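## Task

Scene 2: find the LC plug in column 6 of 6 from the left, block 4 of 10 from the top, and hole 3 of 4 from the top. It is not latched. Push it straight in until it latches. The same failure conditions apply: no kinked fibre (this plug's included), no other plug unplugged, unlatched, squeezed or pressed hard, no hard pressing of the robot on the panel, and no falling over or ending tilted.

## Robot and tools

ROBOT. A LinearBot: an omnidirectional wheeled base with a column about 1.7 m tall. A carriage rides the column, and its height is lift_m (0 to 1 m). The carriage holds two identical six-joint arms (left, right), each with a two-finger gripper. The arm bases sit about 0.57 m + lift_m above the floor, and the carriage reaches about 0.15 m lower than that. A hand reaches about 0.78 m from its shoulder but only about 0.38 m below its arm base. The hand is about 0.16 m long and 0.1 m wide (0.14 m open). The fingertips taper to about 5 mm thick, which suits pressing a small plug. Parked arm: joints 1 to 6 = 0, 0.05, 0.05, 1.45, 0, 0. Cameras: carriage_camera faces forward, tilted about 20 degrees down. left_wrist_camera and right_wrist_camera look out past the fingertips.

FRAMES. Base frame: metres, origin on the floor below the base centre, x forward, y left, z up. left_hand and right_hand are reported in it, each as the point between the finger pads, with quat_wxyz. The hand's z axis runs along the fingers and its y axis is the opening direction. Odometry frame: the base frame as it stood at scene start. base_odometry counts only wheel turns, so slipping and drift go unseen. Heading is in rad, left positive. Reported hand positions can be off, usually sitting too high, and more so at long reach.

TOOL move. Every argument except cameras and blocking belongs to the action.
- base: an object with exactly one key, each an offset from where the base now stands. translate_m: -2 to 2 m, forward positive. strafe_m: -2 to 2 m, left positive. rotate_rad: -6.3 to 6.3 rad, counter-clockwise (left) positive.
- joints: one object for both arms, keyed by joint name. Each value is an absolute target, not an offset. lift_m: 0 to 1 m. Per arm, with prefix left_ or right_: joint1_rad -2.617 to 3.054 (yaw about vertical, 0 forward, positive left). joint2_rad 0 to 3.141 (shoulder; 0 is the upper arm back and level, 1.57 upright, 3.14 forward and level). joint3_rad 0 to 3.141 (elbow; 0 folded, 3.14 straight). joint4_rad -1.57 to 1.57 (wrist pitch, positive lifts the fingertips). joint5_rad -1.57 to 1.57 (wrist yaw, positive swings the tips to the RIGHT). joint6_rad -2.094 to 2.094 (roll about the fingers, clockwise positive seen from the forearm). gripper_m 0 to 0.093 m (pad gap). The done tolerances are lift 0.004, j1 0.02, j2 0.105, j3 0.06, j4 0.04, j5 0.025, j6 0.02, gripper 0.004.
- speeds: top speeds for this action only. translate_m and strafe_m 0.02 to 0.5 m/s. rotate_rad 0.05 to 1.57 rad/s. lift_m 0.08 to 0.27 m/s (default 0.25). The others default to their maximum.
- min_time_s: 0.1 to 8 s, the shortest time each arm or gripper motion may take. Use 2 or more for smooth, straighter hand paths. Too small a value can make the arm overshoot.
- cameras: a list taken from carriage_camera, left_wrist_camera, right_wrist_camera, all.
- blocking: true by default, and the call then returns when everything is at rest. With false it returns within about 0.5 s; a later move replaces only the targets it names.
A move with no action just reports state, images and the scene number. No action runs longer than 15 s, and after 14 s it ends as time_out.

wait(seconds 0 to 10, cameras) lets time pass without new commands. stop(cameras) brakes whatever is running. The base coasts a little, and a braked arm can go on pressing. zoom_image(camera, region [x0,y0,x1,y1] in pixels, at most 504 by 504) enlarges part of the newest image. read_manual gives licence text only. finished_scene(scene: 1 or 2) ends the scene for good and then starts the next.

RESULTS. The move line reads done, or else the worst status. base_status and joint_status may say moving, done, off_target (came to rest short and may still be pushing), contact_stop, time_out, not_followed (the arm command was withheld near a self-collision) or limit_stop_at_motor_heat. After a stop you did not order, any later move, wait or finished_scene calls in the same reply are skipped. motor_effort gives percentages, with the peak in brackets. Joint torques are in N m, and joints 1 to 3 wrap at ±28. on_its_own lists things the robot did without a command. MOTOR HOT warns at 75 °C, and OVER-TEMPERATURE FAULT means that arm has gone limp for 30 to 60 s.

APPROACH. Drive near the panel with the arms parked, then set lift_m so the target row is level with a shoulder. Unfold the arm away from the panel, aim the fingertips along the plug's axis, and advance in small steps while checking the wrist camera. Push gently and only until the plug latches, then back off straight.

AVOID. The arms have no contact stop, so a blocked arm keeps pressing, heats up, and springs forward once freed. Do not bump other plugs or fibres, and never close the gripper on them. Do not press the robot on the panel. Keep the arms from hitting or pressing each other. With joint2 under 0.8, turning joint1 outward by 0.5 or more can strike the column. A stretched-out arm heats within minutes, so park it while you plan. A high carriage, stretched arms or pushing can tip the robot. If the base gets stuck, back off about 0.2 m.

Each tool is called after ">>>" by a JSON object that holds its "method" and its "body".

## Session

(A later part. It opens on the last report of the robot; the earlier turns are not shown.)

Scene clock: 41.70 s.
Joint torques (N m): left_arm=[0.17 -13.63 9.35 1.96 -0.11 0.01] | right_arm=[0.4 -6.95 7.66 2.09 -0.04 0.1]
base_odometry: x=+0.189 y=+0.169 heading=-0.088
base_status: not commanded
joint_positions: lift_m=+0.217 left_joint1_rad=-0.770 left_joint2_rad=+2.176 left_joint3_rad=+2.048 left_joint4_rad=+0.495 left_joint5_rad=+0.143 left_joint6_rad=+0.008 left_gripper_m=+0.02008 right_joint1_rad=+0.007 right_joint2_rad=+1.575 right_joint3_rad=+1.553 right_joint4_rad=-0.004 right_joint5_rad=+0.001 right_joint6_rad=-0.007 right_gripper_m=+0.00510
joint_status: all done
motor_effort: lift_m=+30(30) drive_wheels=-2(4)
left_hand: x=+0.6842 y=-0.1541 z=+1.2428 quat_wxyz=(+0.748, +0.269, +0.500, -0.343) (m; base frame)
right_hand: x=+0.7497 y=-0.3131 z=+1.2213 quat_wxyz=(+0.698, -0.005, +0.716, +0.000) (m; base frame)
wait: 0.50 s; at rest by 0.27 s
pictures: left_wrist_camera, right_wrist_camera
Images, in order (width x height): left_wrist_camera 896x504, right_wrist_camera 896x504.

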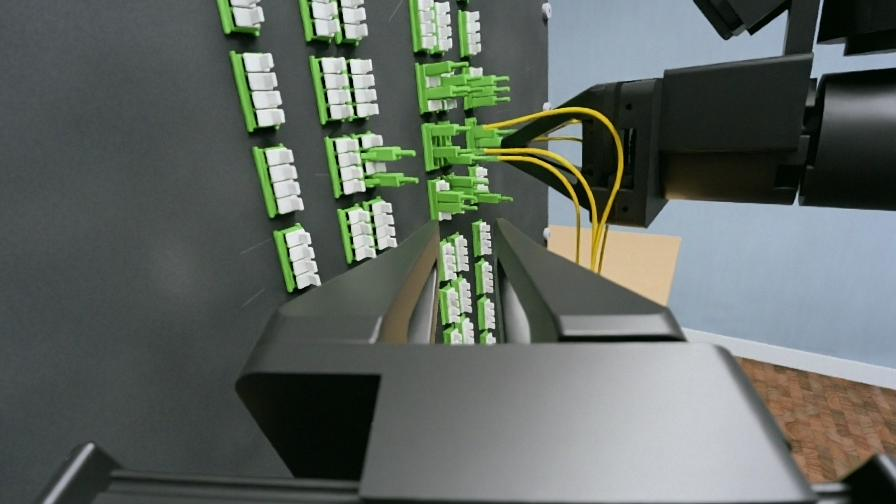

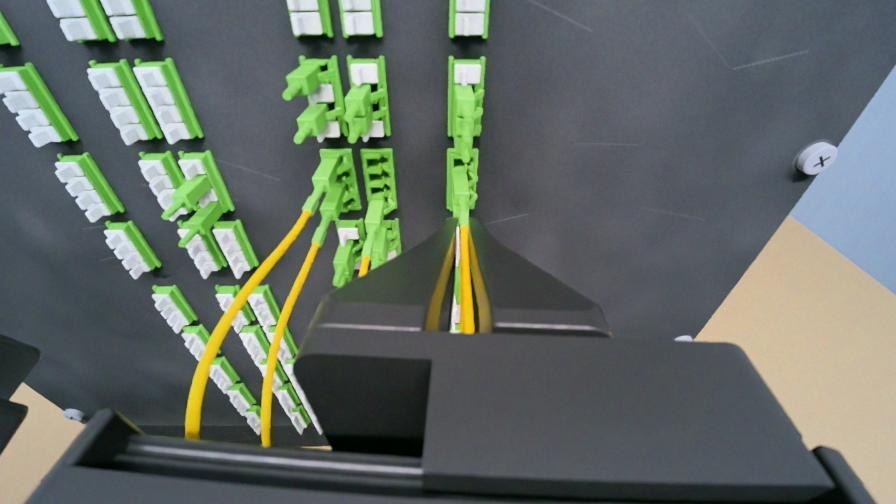

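>>> {"method": "move", "body": {"joints": {"right_joint1_rad":0.015, "right_gripper_m":0.0046}}}

>>> {"method": "wait", "body": {"seconds": 0.5, "cameras": ["right_wrist_camera"]}}

>>> {"method": "zoom_image", "body": {"camera": "right_wrist_camera", "region": [430, 180, 500, 250]}}

Scene clock: 42.33 s.
Joint torques (N m): left_arm=[0.01 -13.57 9.26 1.98 -0.13 0.02] | right_arm=[0.59 -6.91 7.58 2.1 -0.05 0.1]
move: done
base_odometry: x=+0.189 y=+0.169 heading=-0.088
base_status: not commanded
joint_positions: lift_m=+0.217 left_joint1_rad=-0.770 left_joint2_rad=+2.176 left_joint3_rad=+2.048 left_joint4_rad=+0.495 left_joint5_rad=+0.143 left_joint6_rad=+0.008 left_gripper_m=+0.02008 right_joint1_rad=+0.007 right_joint2_rad=+1.575 right_joint3_rad=+1.553 right_joint4_rad=-0.004 right_joint5_rad=+0.001 right_joint6_rad=-0.007 right_gripper_m=+0.00474
joint_status: all done
motor_effort: lift_m=+29(30) drive_wheels=+0(3)
left_hand: x=+0.6842 y=-0.1541 z=+1.2428 quat_wxyz=(+0.748, +0.269, +0.500, -0.343) (m; base frame)
right_hand: x=+0.7497 y=-0.3131 z=+1.2213 quat_wxyz=(+0.698, -0.005, +0.716, +0.000) (m; base frame)
pictures: none

Scene clock: 42.83 s.
Joint torques (N m): left_arm=[0.02 -13.61 9.39 1.96 -0.08 0.03] | right_arm=[0.55 -6.91 7.6 2.08 -0.04 0.12]
base_odometry: x=+0.189 y=+0.169 heading=-0.088
base_status: not commanded
joint_positions: lift_m=+0.217 left_joint1_rad=-0.770 left_joint2_rad=+2.176 left_joint3_rad=+2.048 left_joint4_rad=+0.495 left_joint5_rad=+0.143 left_joint6_rad=+0.008 left_gripper_m=+0.02008 right_joint1_rad=+0.007 right_joint2_rad=+1.575 right_joint3_rad=+1.553 right_joint4_rad=-0.004 right_joint5_rad=+0.001 right_joint6_rad=-0.007 right_gripper_m=+0.00474
joint_status: all done
motor_effort: lift_m=+30(30) drive_wheels=-2(3)
left_hand: x=+0.6842 y=-0.1541 z=+1.2428 quat_wxyz=(+0.748, +0.269, +0.500, -0.343) (m; base frame)
right_hand: x=+0.7497 y=-0.3131 z=+1.2213 quat_wxyz=(+0.698, -0.005, +0.716, +0.000) (m; base frame)
wait: 0.50 s; at rest by 0.27 s
pictures: right_wrist_camera
Images, in order (width x height): right_wrist_camera 896x504.

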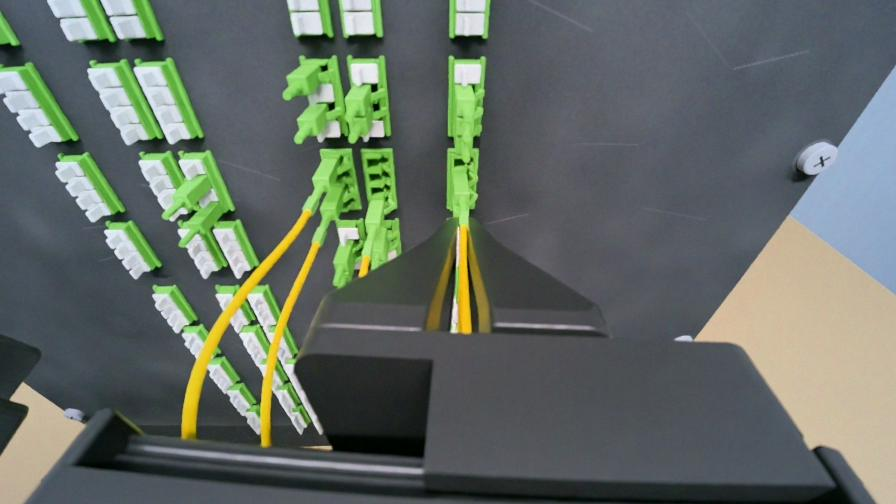

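Scaled by 7.200.

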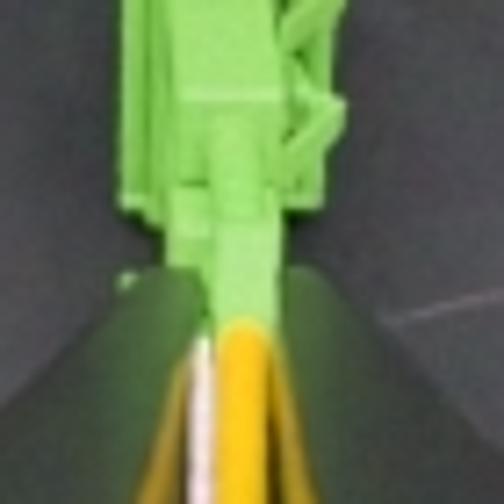

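>>> {"method": "move", "body": {"base": {"translate_m": 0.006}, "speeds": {"translate_m": 0.02}}}

>>> {"method": "wait", "body": {"seconds": 0.4, "cameras": ["left_wrist_camera","right_wrist_camera"]}}

>>> {"method": "zoom_image", "body": {"camera": "right_wrist_camera", "region": [430, 180, 500, 250]}}

>>> {"method": "zoom_image", "body": {"camera": "left_wrist_camera", "region": [460, 90, 550, 180]}}

Scene clock: 44.00 s.
Joint torques (N m): left_arm=[0.24 -13.53 9.2 1.96 -0.14 -0.05] | right_arm=[0.55 -6.34 7.62 2.21 -0.06 0.1]
move: done
base_odometry: x=+0.195 y=+0.168 heading=-0.088
base_status: done
joint_positions: lift_m=+0.217 left_joint1_rad=-0.769 left_joint2_rad=+2.176 left_joint3_rad=+2.048 left_joint4_rad=+0.493 left_joint5_rad=+0.144 left_joint6_rad=+0.008 left_gripper_m=+0.02008 right_joint1_rad=+0.007 right_joint2_rad=+1.569 right_joint3_rad=+1.553 right_joint4_rad=-0.017 right_joint5_rad=+0.002 right_joint6_rad=-0.007 right_gripper_m=+0.00474
joint_status: not commanded
motor_effort: lift_m=+30(30) drive_wheels=+7(15)
left_hand: x=+0.6844 y=-0.1540 z=+1.2424 quat_wxyz=(+0.748, +0.269, +0.501, -0.343) (m; base frame)
right_hand: x=+0.7475 y=-0.3132 z=+1.2212 quat_wxyz=(+0.695, -0.005, +0.719, -0.001) (m; base frame)
pictures: none

Scene clock: 44.40 s.
Joint torques (N m): left_arm=[0.16 -13.6 9.33 1.97 -0.09 -0.05] | right_arm=[0.55 -6.37 7.61 2.22 -0.03 0.12]
base_odometry: x=+0.195 y=+0.168 heading=-0.088
base_status: done
joint_positions: lift_m=+0.217 left_joint1_rad=-0.769 left_joint2_rad=+2.176 left_joint3_rad=+2.048 left_joint4_rad=+0.493 left_joint5_rad=+0.144 left_joint6_rad=+0.008 left_gripper_m=+0.02008 right_joint1_rad=+0.007 right_joint2_rad=+1.569 right_joint3_rad=+1.553 right_joint4_rad=-0.017 right_joint5_rad=+0.002 right_joint6_rad=-0.007 right_gripper_m=+0.00474
joint_status: not commanded
motor_effort: lift_m=+30(30) drive_wheels=+5(15)
left_hand: x=+0.6844 y=-0.1540 z=+1.2424 quat_wxyz=(+0.748, +0.269, +0.501, -0.343) (m; base frame)
right_hand: x=+0.7475 y=-0.3132 z=+1.2212 quat_wxyz=(+0.695, -0.005, +0.719, -0.001) (m; base frame)
wait: 0.40 s; at rest by 0.27 s
pictures: left_wrist_camera, right_wrist_camera
Images, in order (width x height): left_wrist_camera 896x504, right_wrist_camera 896x504.

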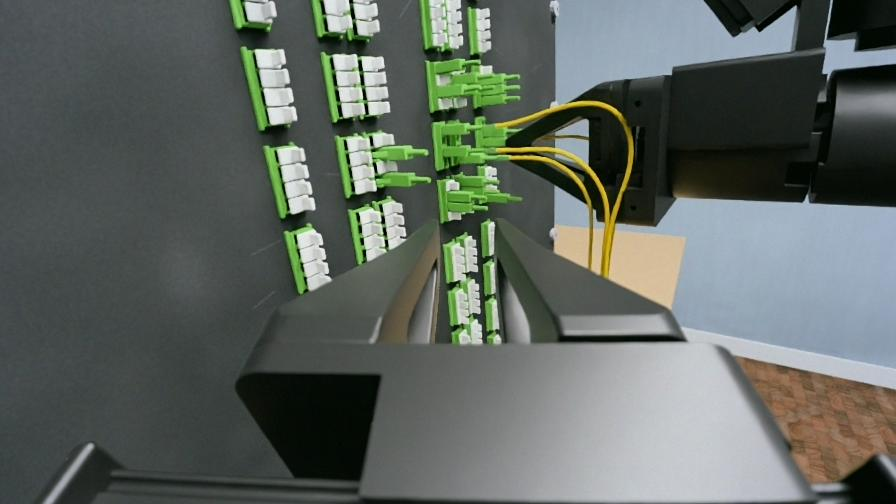

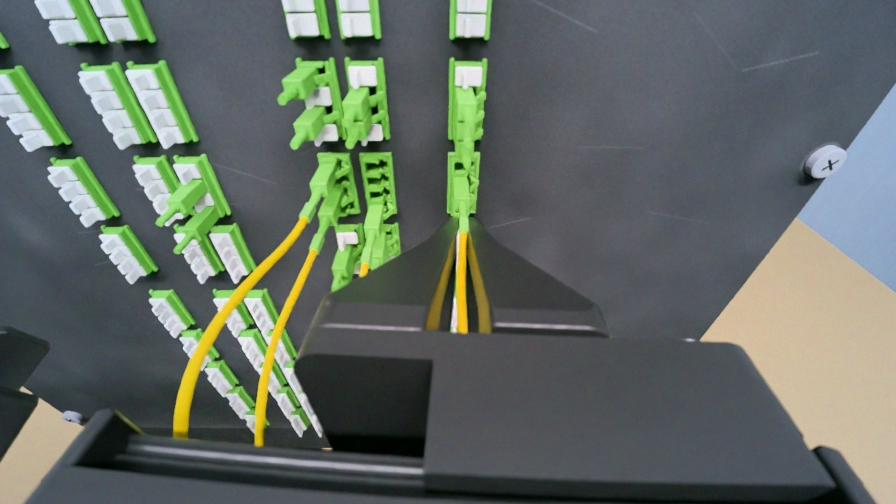

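Scaled by 7.200.

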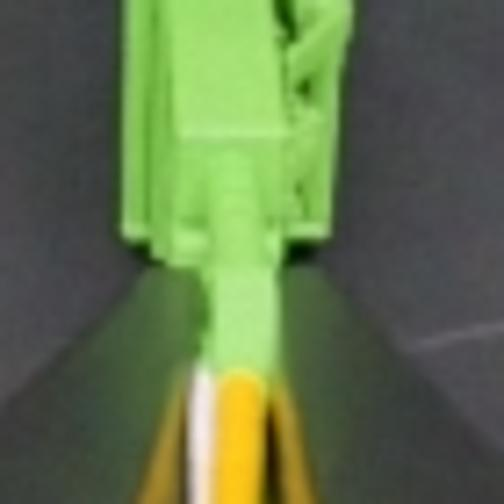

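Scaled by 5.600.

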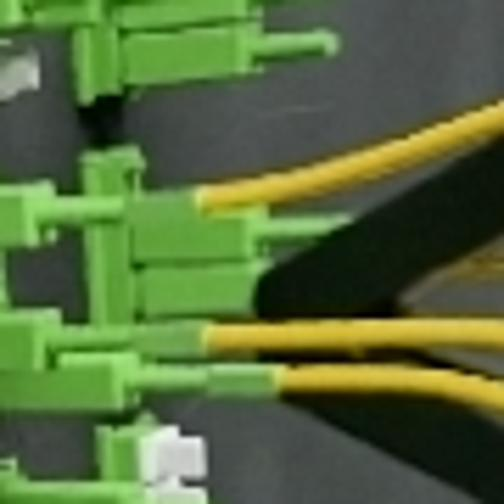

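>>> {"method": "move", "body": {"base": {"translate_m": 0.004}, "speeds": {"translate_m": 0.02}}}

>>> {"method": "wait", "body": {"seconds": 0.4, "cameras": ["left_wrist_camera","right_wrist_camera"]}}

>>> {"method": "zoom_image", "body": {"camera": "right_wrist_camera", "region": [430, 180, 500, 250]}}

>>> {"method": "zoom_image", "body": {"camera": "left_wrist_camera", "region": [460, 90, 550, 180]}}

Scene clock: 45.57 s.
Joint torques (N m): left_arm=[0.03 -13.68 9.25 1.93 -0.11 0.03] | right_arm=[0.58 -5.52 7.71 2.4 -0.05 0.12]
move: done
base_odometry: x=+0.199 y=+0.168 heading=-0.087
base_status: done
joint_positions: lift_m=+0.217 left_joint1_rad=-0.769 left_joint2_rad=+2.176 left_joint3_rad=+2.048 left_joint4_rad=+0.493 left_joint5_rad=+0.144 left_joint6_rad=+0.008 left_gripper_m=+0.02008 right_joint1_rad=+0.007 right_joint2_rad=+1.558 right_joint3_rad=+1.553 right_joint4_rad=-0.038 right_joint5_rad=+0.002 right_joint6_rad=-0.007 right_gripper_m=+0.00474
joint_status: not commanded
motor_effort: lift_m=+30(30) drive_wheels=+7(15)
left_hand: x=+0.6844 y=-0.1540 z=+1.2424 quat_wxyz=(+0.748, +0.269, +0.501, -0.343) (m; base frame)
right_hand: x=+0.7441 y=-0.3133 z=+1.2213 quat_wxyz=(+0.692, -0.005, +0.722, -0.001) (m; base frame)
pictures: none

Scene clock: 45.97 s.
Joint torques (N m): left_arm=[0.13 -13.76 9.39 1.96 -0.11 0] | right_arm=[0.55 -5.5 7.62 2.43 -0.08 0.12]
base_odometry: x=+0.199 y=+0.168 heading=-0.087
base_status: done
joint_positions: lift_m=+0.217 left_joint1_rad=-0.769 left_joint2_rad=+2.176 left_joint3_rad=+2.048 left_joint4_rad=+0.493 left_joint5_rad=+0.144 left_joint6_rad=+0.008 left_gripper_m=+0.02008 right_joint1_rad=+0.007 right_joint2_rad=+1.558 right_joint3_rad=+1.553 right_joint4_rad=-0.038 right_joint5_rad=+0.002 right_joint6_rad=-0.007 right_gripper_m=+0.00474
joint_status: not commanded
motor_effort: lift_m=+30(30) drive_wheels=+7(15)
left_hand: x=+0.6844 y=-0.1540 z=+1.2424 quat_wxyz=(+0.748, +0.269, +0.501, -0.343) (m; base frame)
right_hand: x=+0.7441 y=-0.3133 z=+1.2213 quat_wxyz=(+0.692, -0.005, +0.722, -0.001) (m; base frame)
wait: 0.40 s; at rest by 0.27 s
pictures: left_wrist_camera, right_wrist_camera
Images, in order (width x height): left_wrist_camera 896x504, right_wrist_camera 896x504.

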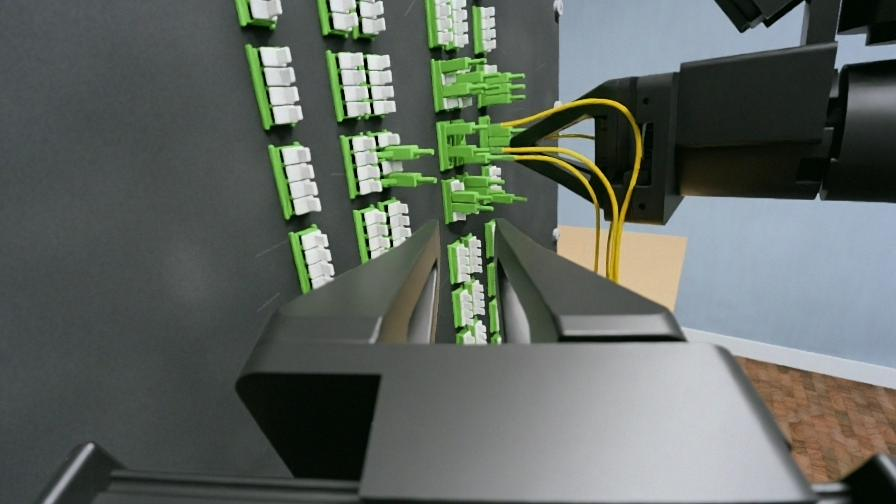

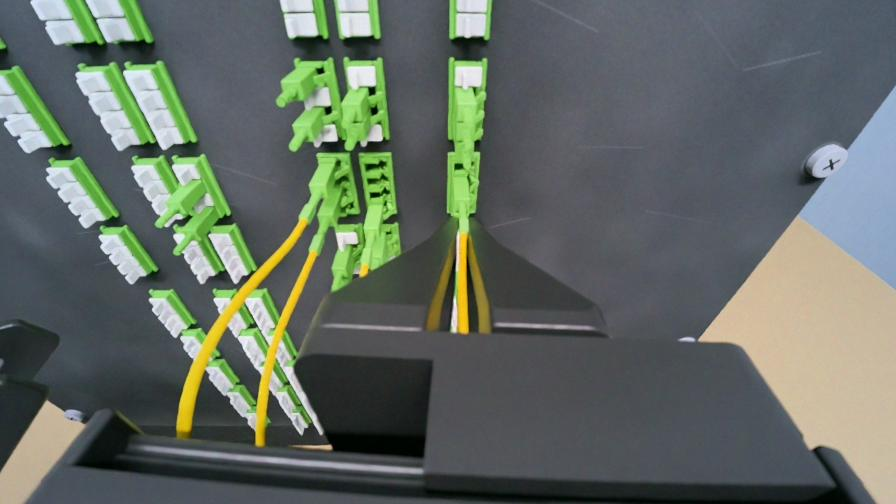

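Scaled by 7.200.

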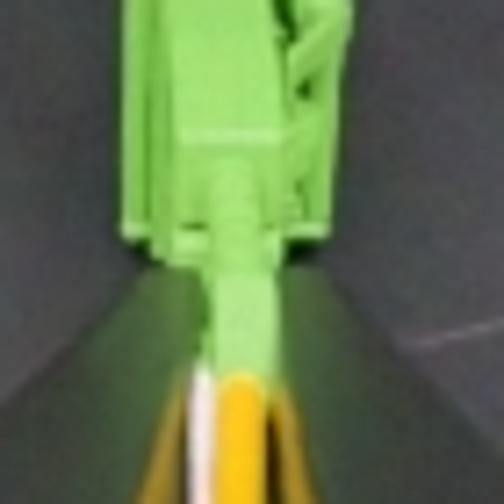

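Scaled by 5.600.

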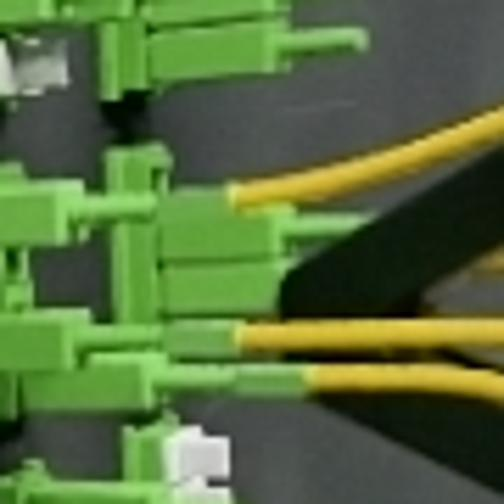

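>>> {"method": "move", "body": {"base": {"translate_m": 0.004}, "speeds": {"translate_m": 0.02}}}

>>> {"method": "wait", "body": {"seconds": 0.4, "cameras": ["left_wrist_camera","right_wrist_camera"]}}

>>> {"method": "zoom_image", "body": {"camera": "right_wrist_camera", "region": [430, 180, 500, 250]}}

>>> {"method": "zoom_image", "body": {"camera": "left_wrist_camera", "region": [460, 90, 550, 180]}}

Scene clock: 46.90 s.
Joint torques (N m): left_arm=[0.08 -13.74 9.03 2.06 -0.07 -0.02] | right_arm=[0.58 -4.78 7.61 2.55 -0.06 0.11]
move: done
base_odometry: x=+0.203 y=+0.168 heading=-0.087
base_status: done
joint_positions: lift_m=+0.217 left_joint1_rad=-0.769 left_joint2_rad=+2.176 left_joint3_rad=+2.048 left_joint4_rad=+0.493 left_joint5_rad=+0.144 left_joint6_rad=+0.008 left_gripper_m=+0.02008 right_joint1_rad=+0.007 right_joint2_rad=+1.551 right_joint3_rad=+1.553 right_joint4_rad=-0.052 right_joint5_rad=+0.003 right_joint6_rad=-0.007 right_gripper_m=+0.00474
joint_status: not commanded
motor_effort: lift_m=+30(30) drive_wheels=+7(16)
left_hand: x=+0.6845 y=-0.1540 z=+1.2423 quat_wxyz=(+0.748, +0.269, +0.501, -0.343) (m; base frame)
right_hand: x=+0.7416 y=-0.3134 z=+1.2213 quat_wxyz=(+0.689, -0.004, +0.724, -0.001) (m; base frame)
pictures: none

Scene clock: 47.30 s.
Joint torques (N m): left_arm=[0.13 -13.71 9.29 2.01 -0.11 0] | right_arm=[0.5 -4.9 7.62 2.57 -0.08 0.11]
base_odometry: x=+0.203 y=+0.168 heading=-0.087
base_status: done
joint_positions: lift_m=+0.217 left_joint1_rad=-0.769 left_joint2_rad=+2.176 left_joint3_rad=+2.048 left_joint4_rad=+0.493 left_joint5_rad=+0.144 left_joint6_rad=+0.008 left_gripper_m=+0.02008 right_joint1_rad=+0.007 right_joint2_rad=+1.551 right_joint3_rad=+1.553 right_joint4_rad=-0.052 right_joint5_rad=+0.003 right_joint6_rad=-0.007 right_gripper_m=+0.00474
joint_status: not commanded
motor_effort: lift_m=+30(30) drive_wheels=+7(16)
left_hand: x=+0.6845 y=-0.1540 z=+1.2423 quat_wxyz=(+0.748, +0.269, +0.501, -0.343) (m; base frame)
right_hand: x=+0.7416 y=-0.3134 z=+1.2213 quat_wxyz=(+0.689, -0.004, +0.724, -0.001) (m; base frame)
wait: 0.40 s; at rest by 0.27 s
pictures: left_wrist_camera, right_wrist_camera
Images, in order (width x height): left_wrist_camera 896x504, right_wrist_camera 896x504.

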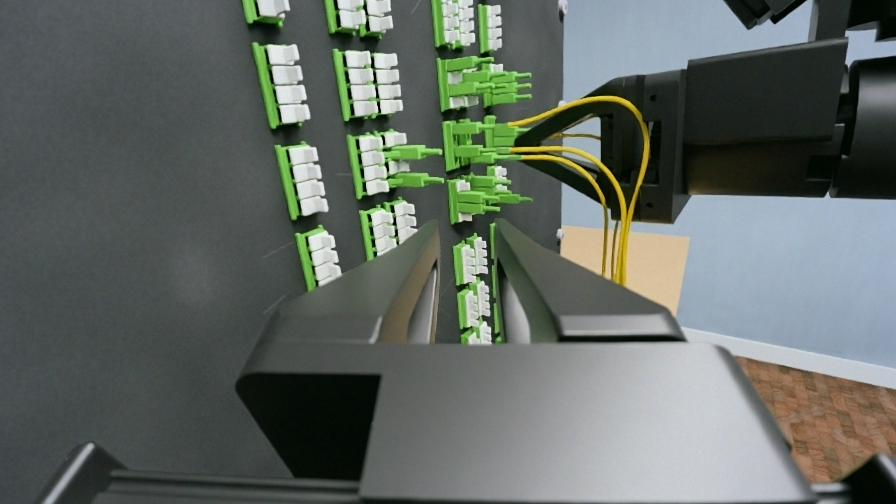

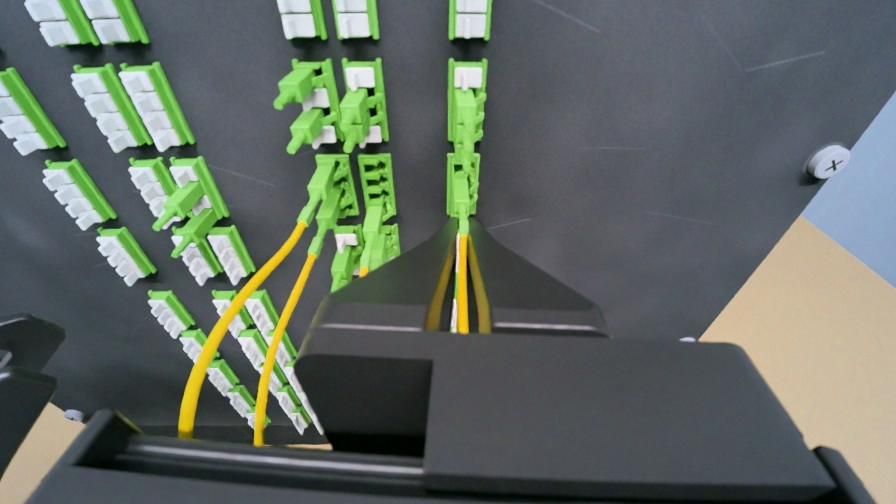

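Scaled by 7.200.

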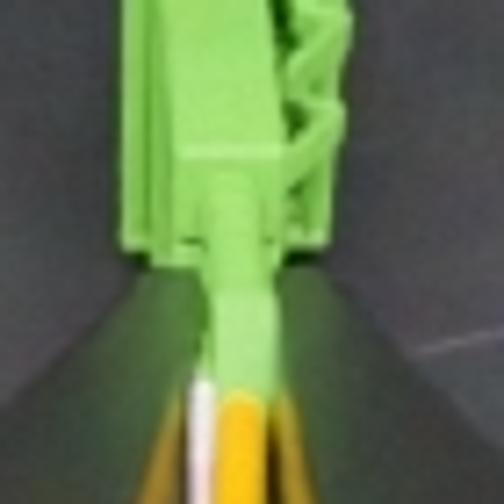

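Scaled by 5.600.

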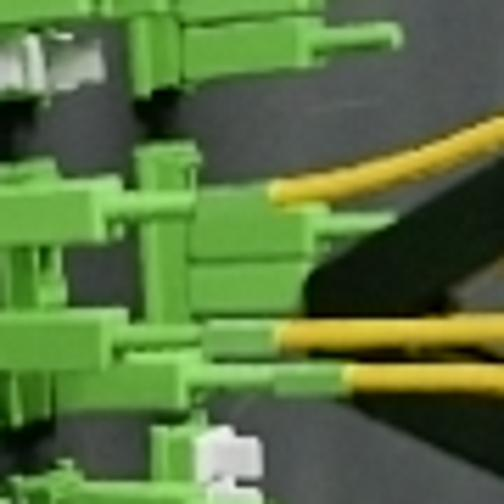

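>>> {"method": "move", "body": {"base": {"translate_m": -0.014}, "speeds": {"translate_m": 0.04}}}

>>> {"method": "move", "body": {"joints": {"right_gripper_m": 0.012}}}

>>> {"method": "move", "body": {"base": {"translate_m": -0.03}, "speeds": {"translate_m": 0.05}}}

>>> {"method": "move", "body": {"joints": {"right_gripper_m": 0.03}}}

>>> {"method": "wait", "body": {"seconds": 0.4, "cameras": ["left_wrist_camera","right_wrist_camera"]}}

>>> {"method": "zoom_image", "body": {"camera": "right_wrist_camera", "region": [420, 90, 510, 180]}}

>>> {"method": "zoom_image", "body": {"camera": "left_wrist_camera", "region": [400, 90, 510, 200]}}

Scene clock: 48.50 s.
Joint torques (N m): left_arm=[0.01 -13.71 9.39 1.96 -0.1 0] | right_arm=[0.57 -7.12 7.69 2.05 -0.1 0.11]
move: done
base_odometry: x=+0.189 y=+0.169 heading=-0.087
base_status: done
joint_positions: lift_m=+0.217 left_joint1_rad=-0.770 left_joint2_rad=+2.176 left_joint3_rad=+2.048 left_joint4_rad=+0.493 left_joint5_rad=+0.144 left_joint6_rad=+0.008 left_gripper_m=+0.02008 right_joint1_rad=+0.007 right_joint2_rad=+1.577 right_joint3_rad=+1.553 right_joint4_rad=-0.001 right_joint5_rad=+0.005 right_joint6_rad=-0.007 right_gripper_m=+0.00472
joint_status: not commanded
motor_effort: lift_m=+30(30) drive_wheels=+3(10)
left_hand: x=+0.6841 y=-0.1543 z=+1.2425 quat_wxyz=(+0.748, +0.269, +0.501, -0.344) (m; base frame)
right_hand: x=+0.7503 y=-0.3137 z=+1.2211 quat_wxyz=(+0.698, -0.003, +0.716, -0.002) (m; base frame)
pictures: none

Scene clock: 48.90 s.
Joint torques (N m): left_arm=[0.13 -13.57 9.5 2 -0.09 0.04] | right_arm=[0.55 -7.16 7.62 2.07 -0.1 0.1]
move: done
base_odometry: x=+0.189 y=+0.169 heading=-0.087
base_status: not commanded
joint_positions: lift_m=+0.217 left_joint1_rad=-0.770 left_joint2_rad=+2.176 left_joint3_rad=+2.048 left_joint4_rad=+0.493 left_joint5_rad=+0.144 left_joint6_rad=+0.008 left_gripper_m=+0.02008 right_joint1_rad=+0.007 right_joint2_rad=+1.577 right_joint3_rad=+1.553 right_joint4_rad=-0.001 right_joint5_rad=+0.005 right_joint6_rad=-0.007 right_gripper_m=+0.01190
joint_status: all done
motor_effort: lift_m=+30(30) drive_wheels=+4(6)
left_hand: x=+0.6841 y=-0.1543 z=+1.2425 quat_wxyz=(+0.748, +0.269, +0.501, -0.344) (m; base frame)
right_hand: x=+0.7503 y=-0.3137 z=+1.2211 quat_wxyz=(+0.698, -0.003, +0.716, -0.002) (m; base frame)
pictures: none

Scene clock: 50.00 s.
Joint torques (N m): left_arm=[0.34 -13.67 9.21 2.03 -0.06 -0.01] | right_arm=[0.53 -7.17 7.66 2.07 -0.09 0.11]
move: done
base_odometry: x=+0.159 y=+0.171 heading=-0.087
base_status: done
joint_positions: lift_m=+0.217 left_joint1_rad=-0.771 left_joint2_rad=+2.176 left_joint3_rad=+2.048 left_joint4_rad=+0.493 left_joint5_rad=+0.144 left_joint6_rad=+0.008 left_gripper_m=+0.02008 right_joint1_rad=+0.007 right_joint2_rad=+1.577 right_joint3_rad=+1.553 right_joint4_rad=-0.001 right_joint5_rad=+0.005 right_joint6_rad=-0.007 right_gripper_m=+0.01190
joint_status: not commanded
motor_effort: lift_m=+30(30) drive_wheels=+8(12)
left_hand: x=+0.6837 y=-0.1547 z=+1.2425 quat_wxyz=(+0.747, +0.269, +0.500, -0.344) (m; base frame)
right_hand: x=+0.7503 y=-0.3137 z=+1.2211 quat_wxyz=(+0.698, -0.003, +0.716, -0.002) (m; base frame)
pictures: none

Scene clock: 50.47 s.
Joint torques (N m): left_arm=[0.28 -13.64 9.36 1.95 -0.11 -0.02] | right_arm=[0.53 -7.08 7.57 2.07 -0.08 0.11]
move: done
base_odometry: x=+0.159 y=+0.171 heading=-0.087
base_status: not commanded
joint_positions: lift_m=+0.217 left_joint1_rad=-0.771 left_joint2_rad=+2.176 left_joint3_rad=+2.048 left_joint4_rad=+0.493 left_joint5_rad=+0.144 left_joint6_rad=+0.008 left_gripper_m=+0.02008 right_joint1_rad=+0.007 right_joint2_rad=+1.577 right_joint3_rad=+1.553 right_joint4_rad=-0.001 right_joint5_rad=+0.005 right_joint6_rad=-0.007 right_gripper_m=+0.02991
joint_status: all done
motor_effort: lift_m=+30(30) drive_wheels=+8(10)
left_hand: x=+0.6837 y=-0.1547 z=+1.2425 quat_wxyz=(+0.747, +0.269, +0.500, -0.344) (m; base frame)
right_hand: x=+0.7503 y=-0.3137 z=+1.2211 quat_wxyz=(+0.698, -0.003, +0.716, -0.002) (m; base frame)
pictures: none

Scene clock: 50.87 s.
Joint torques (N m): left_arm=[0.42 -13.67 9.32 1.96 -0.15 -0.01] | right_arm=[0.59 -7.16 7.65 2.07 -0.08 0.11]
base_odometry: x=+0.159 y=+0.171 heading=-0.087
base_status: not commanded
joint_positions: lift_m=+0.217 left_joint1_rad=-0.771 left_joint2_rad=+2.176 left_joint3_rad=+2.048 left_joint4_rad=+0.493 left_joint5_rad=+0.144 left_joint6_rad=+0.008 left_gripper_m=+0.02008 right_joint1_rad=+0.007 right_joint2_rad=+1.577 right_joint3_rad=+1.553 right_joint4_rad=-0.001 right_joint5_rad=+0.005 right_joint6_rad=-0.007 right_gripper_m=+0.02991
joint_status: all done
motor_effort: lift_m=+30(30) drive_wheels=+7(10)
left_hand: x=+0.6837 y=-0.1547 z=+1.2425 quat_wxyz=(+0.747, +0.269, +0.500, -0.344) (m; base frame)
right_hand: x=+0.7503 y=-0.3137 z=+1.2211 quat_wxyz=(+0.698, -0.003, +0.716, -0.002) (m; base frame)
wait: 0.40 s; at rest by 0.27 s
pictures: left_wrist_camera, right_wrist_camera
Images, in order (width x height): left_wrist_camera 896x504, right_wrist_camera 896x504.

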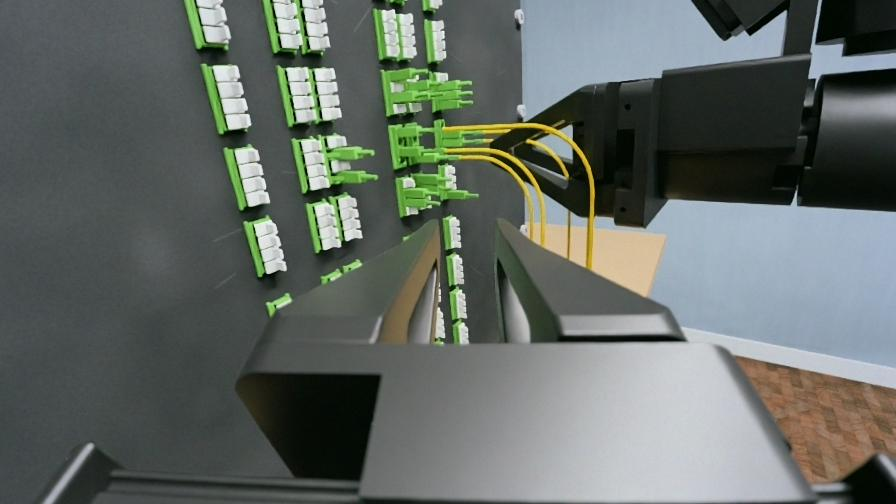

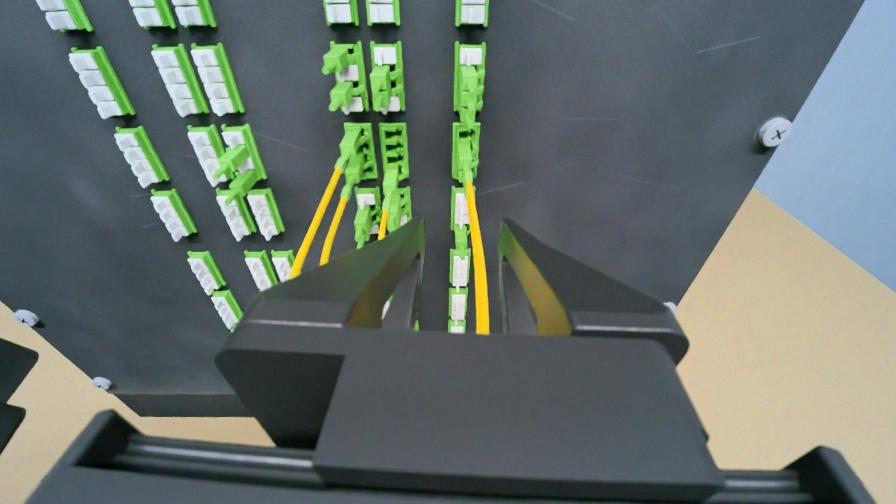

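Scaled by 5.600.

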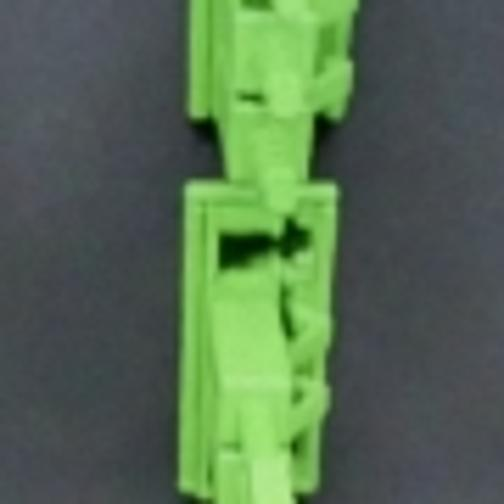

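Scaled by 4.582.

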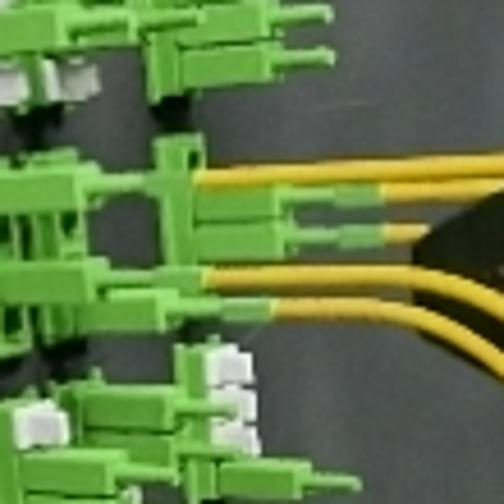

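>>> {"method": "move", "body": {"base": {"translate_m": -0.12}, "speeds": {"translate_m": 0.15}}}

>>> {"method": "finished_scene", "body": {"scene": 2}}

Scene clock: 52.77 s.
Joint torques (N m): left_arm=[0.39 -13.75 9.17 1.97 -0.13 0.04] | right_arm=[0.59 -7.04 7.65 2.06 -0.09 0.1]
move: done
base_odometry: x=+0.040 y=+0.182 heading=-0.087
base_status: done
joint_positions: lift_m=+0.217 left_joint1_rad=-0.772 left_joint2_rad=+2.176 left_joint3_rad=+2.048 left_joint4_rad=+0.493 left_joint5_rad=+0.144 left_joint6_rad=+0.008 left_gripper_m=+0.02008 right_joint1_rad=+0.007 right_joint2_rad=+1.577 right_joint3_rad=+1.553 right_joint4_rad=-0.001 right_joint5_rad=+0.005 right_joint6_rad=-0.007 right_gripper_m=+0.02991
joint_status: not commanded
motor_effort: lift_m=+30(30) drive_wheels=-1(15)
left_hand: x=+0.6834 y=-0.1551 z=+1.2424 quat_wxyz=(+0.747, +0.270, +0.501, -0.344) (m; base frame)
right_hand: x=+0.7503 y=-0.3137 z=+1.2210 quat_wxyz=(+0.698, -0.003, +0.716, -0.002) (m; base frame)
pictures: none

The scene is finished: the task was done.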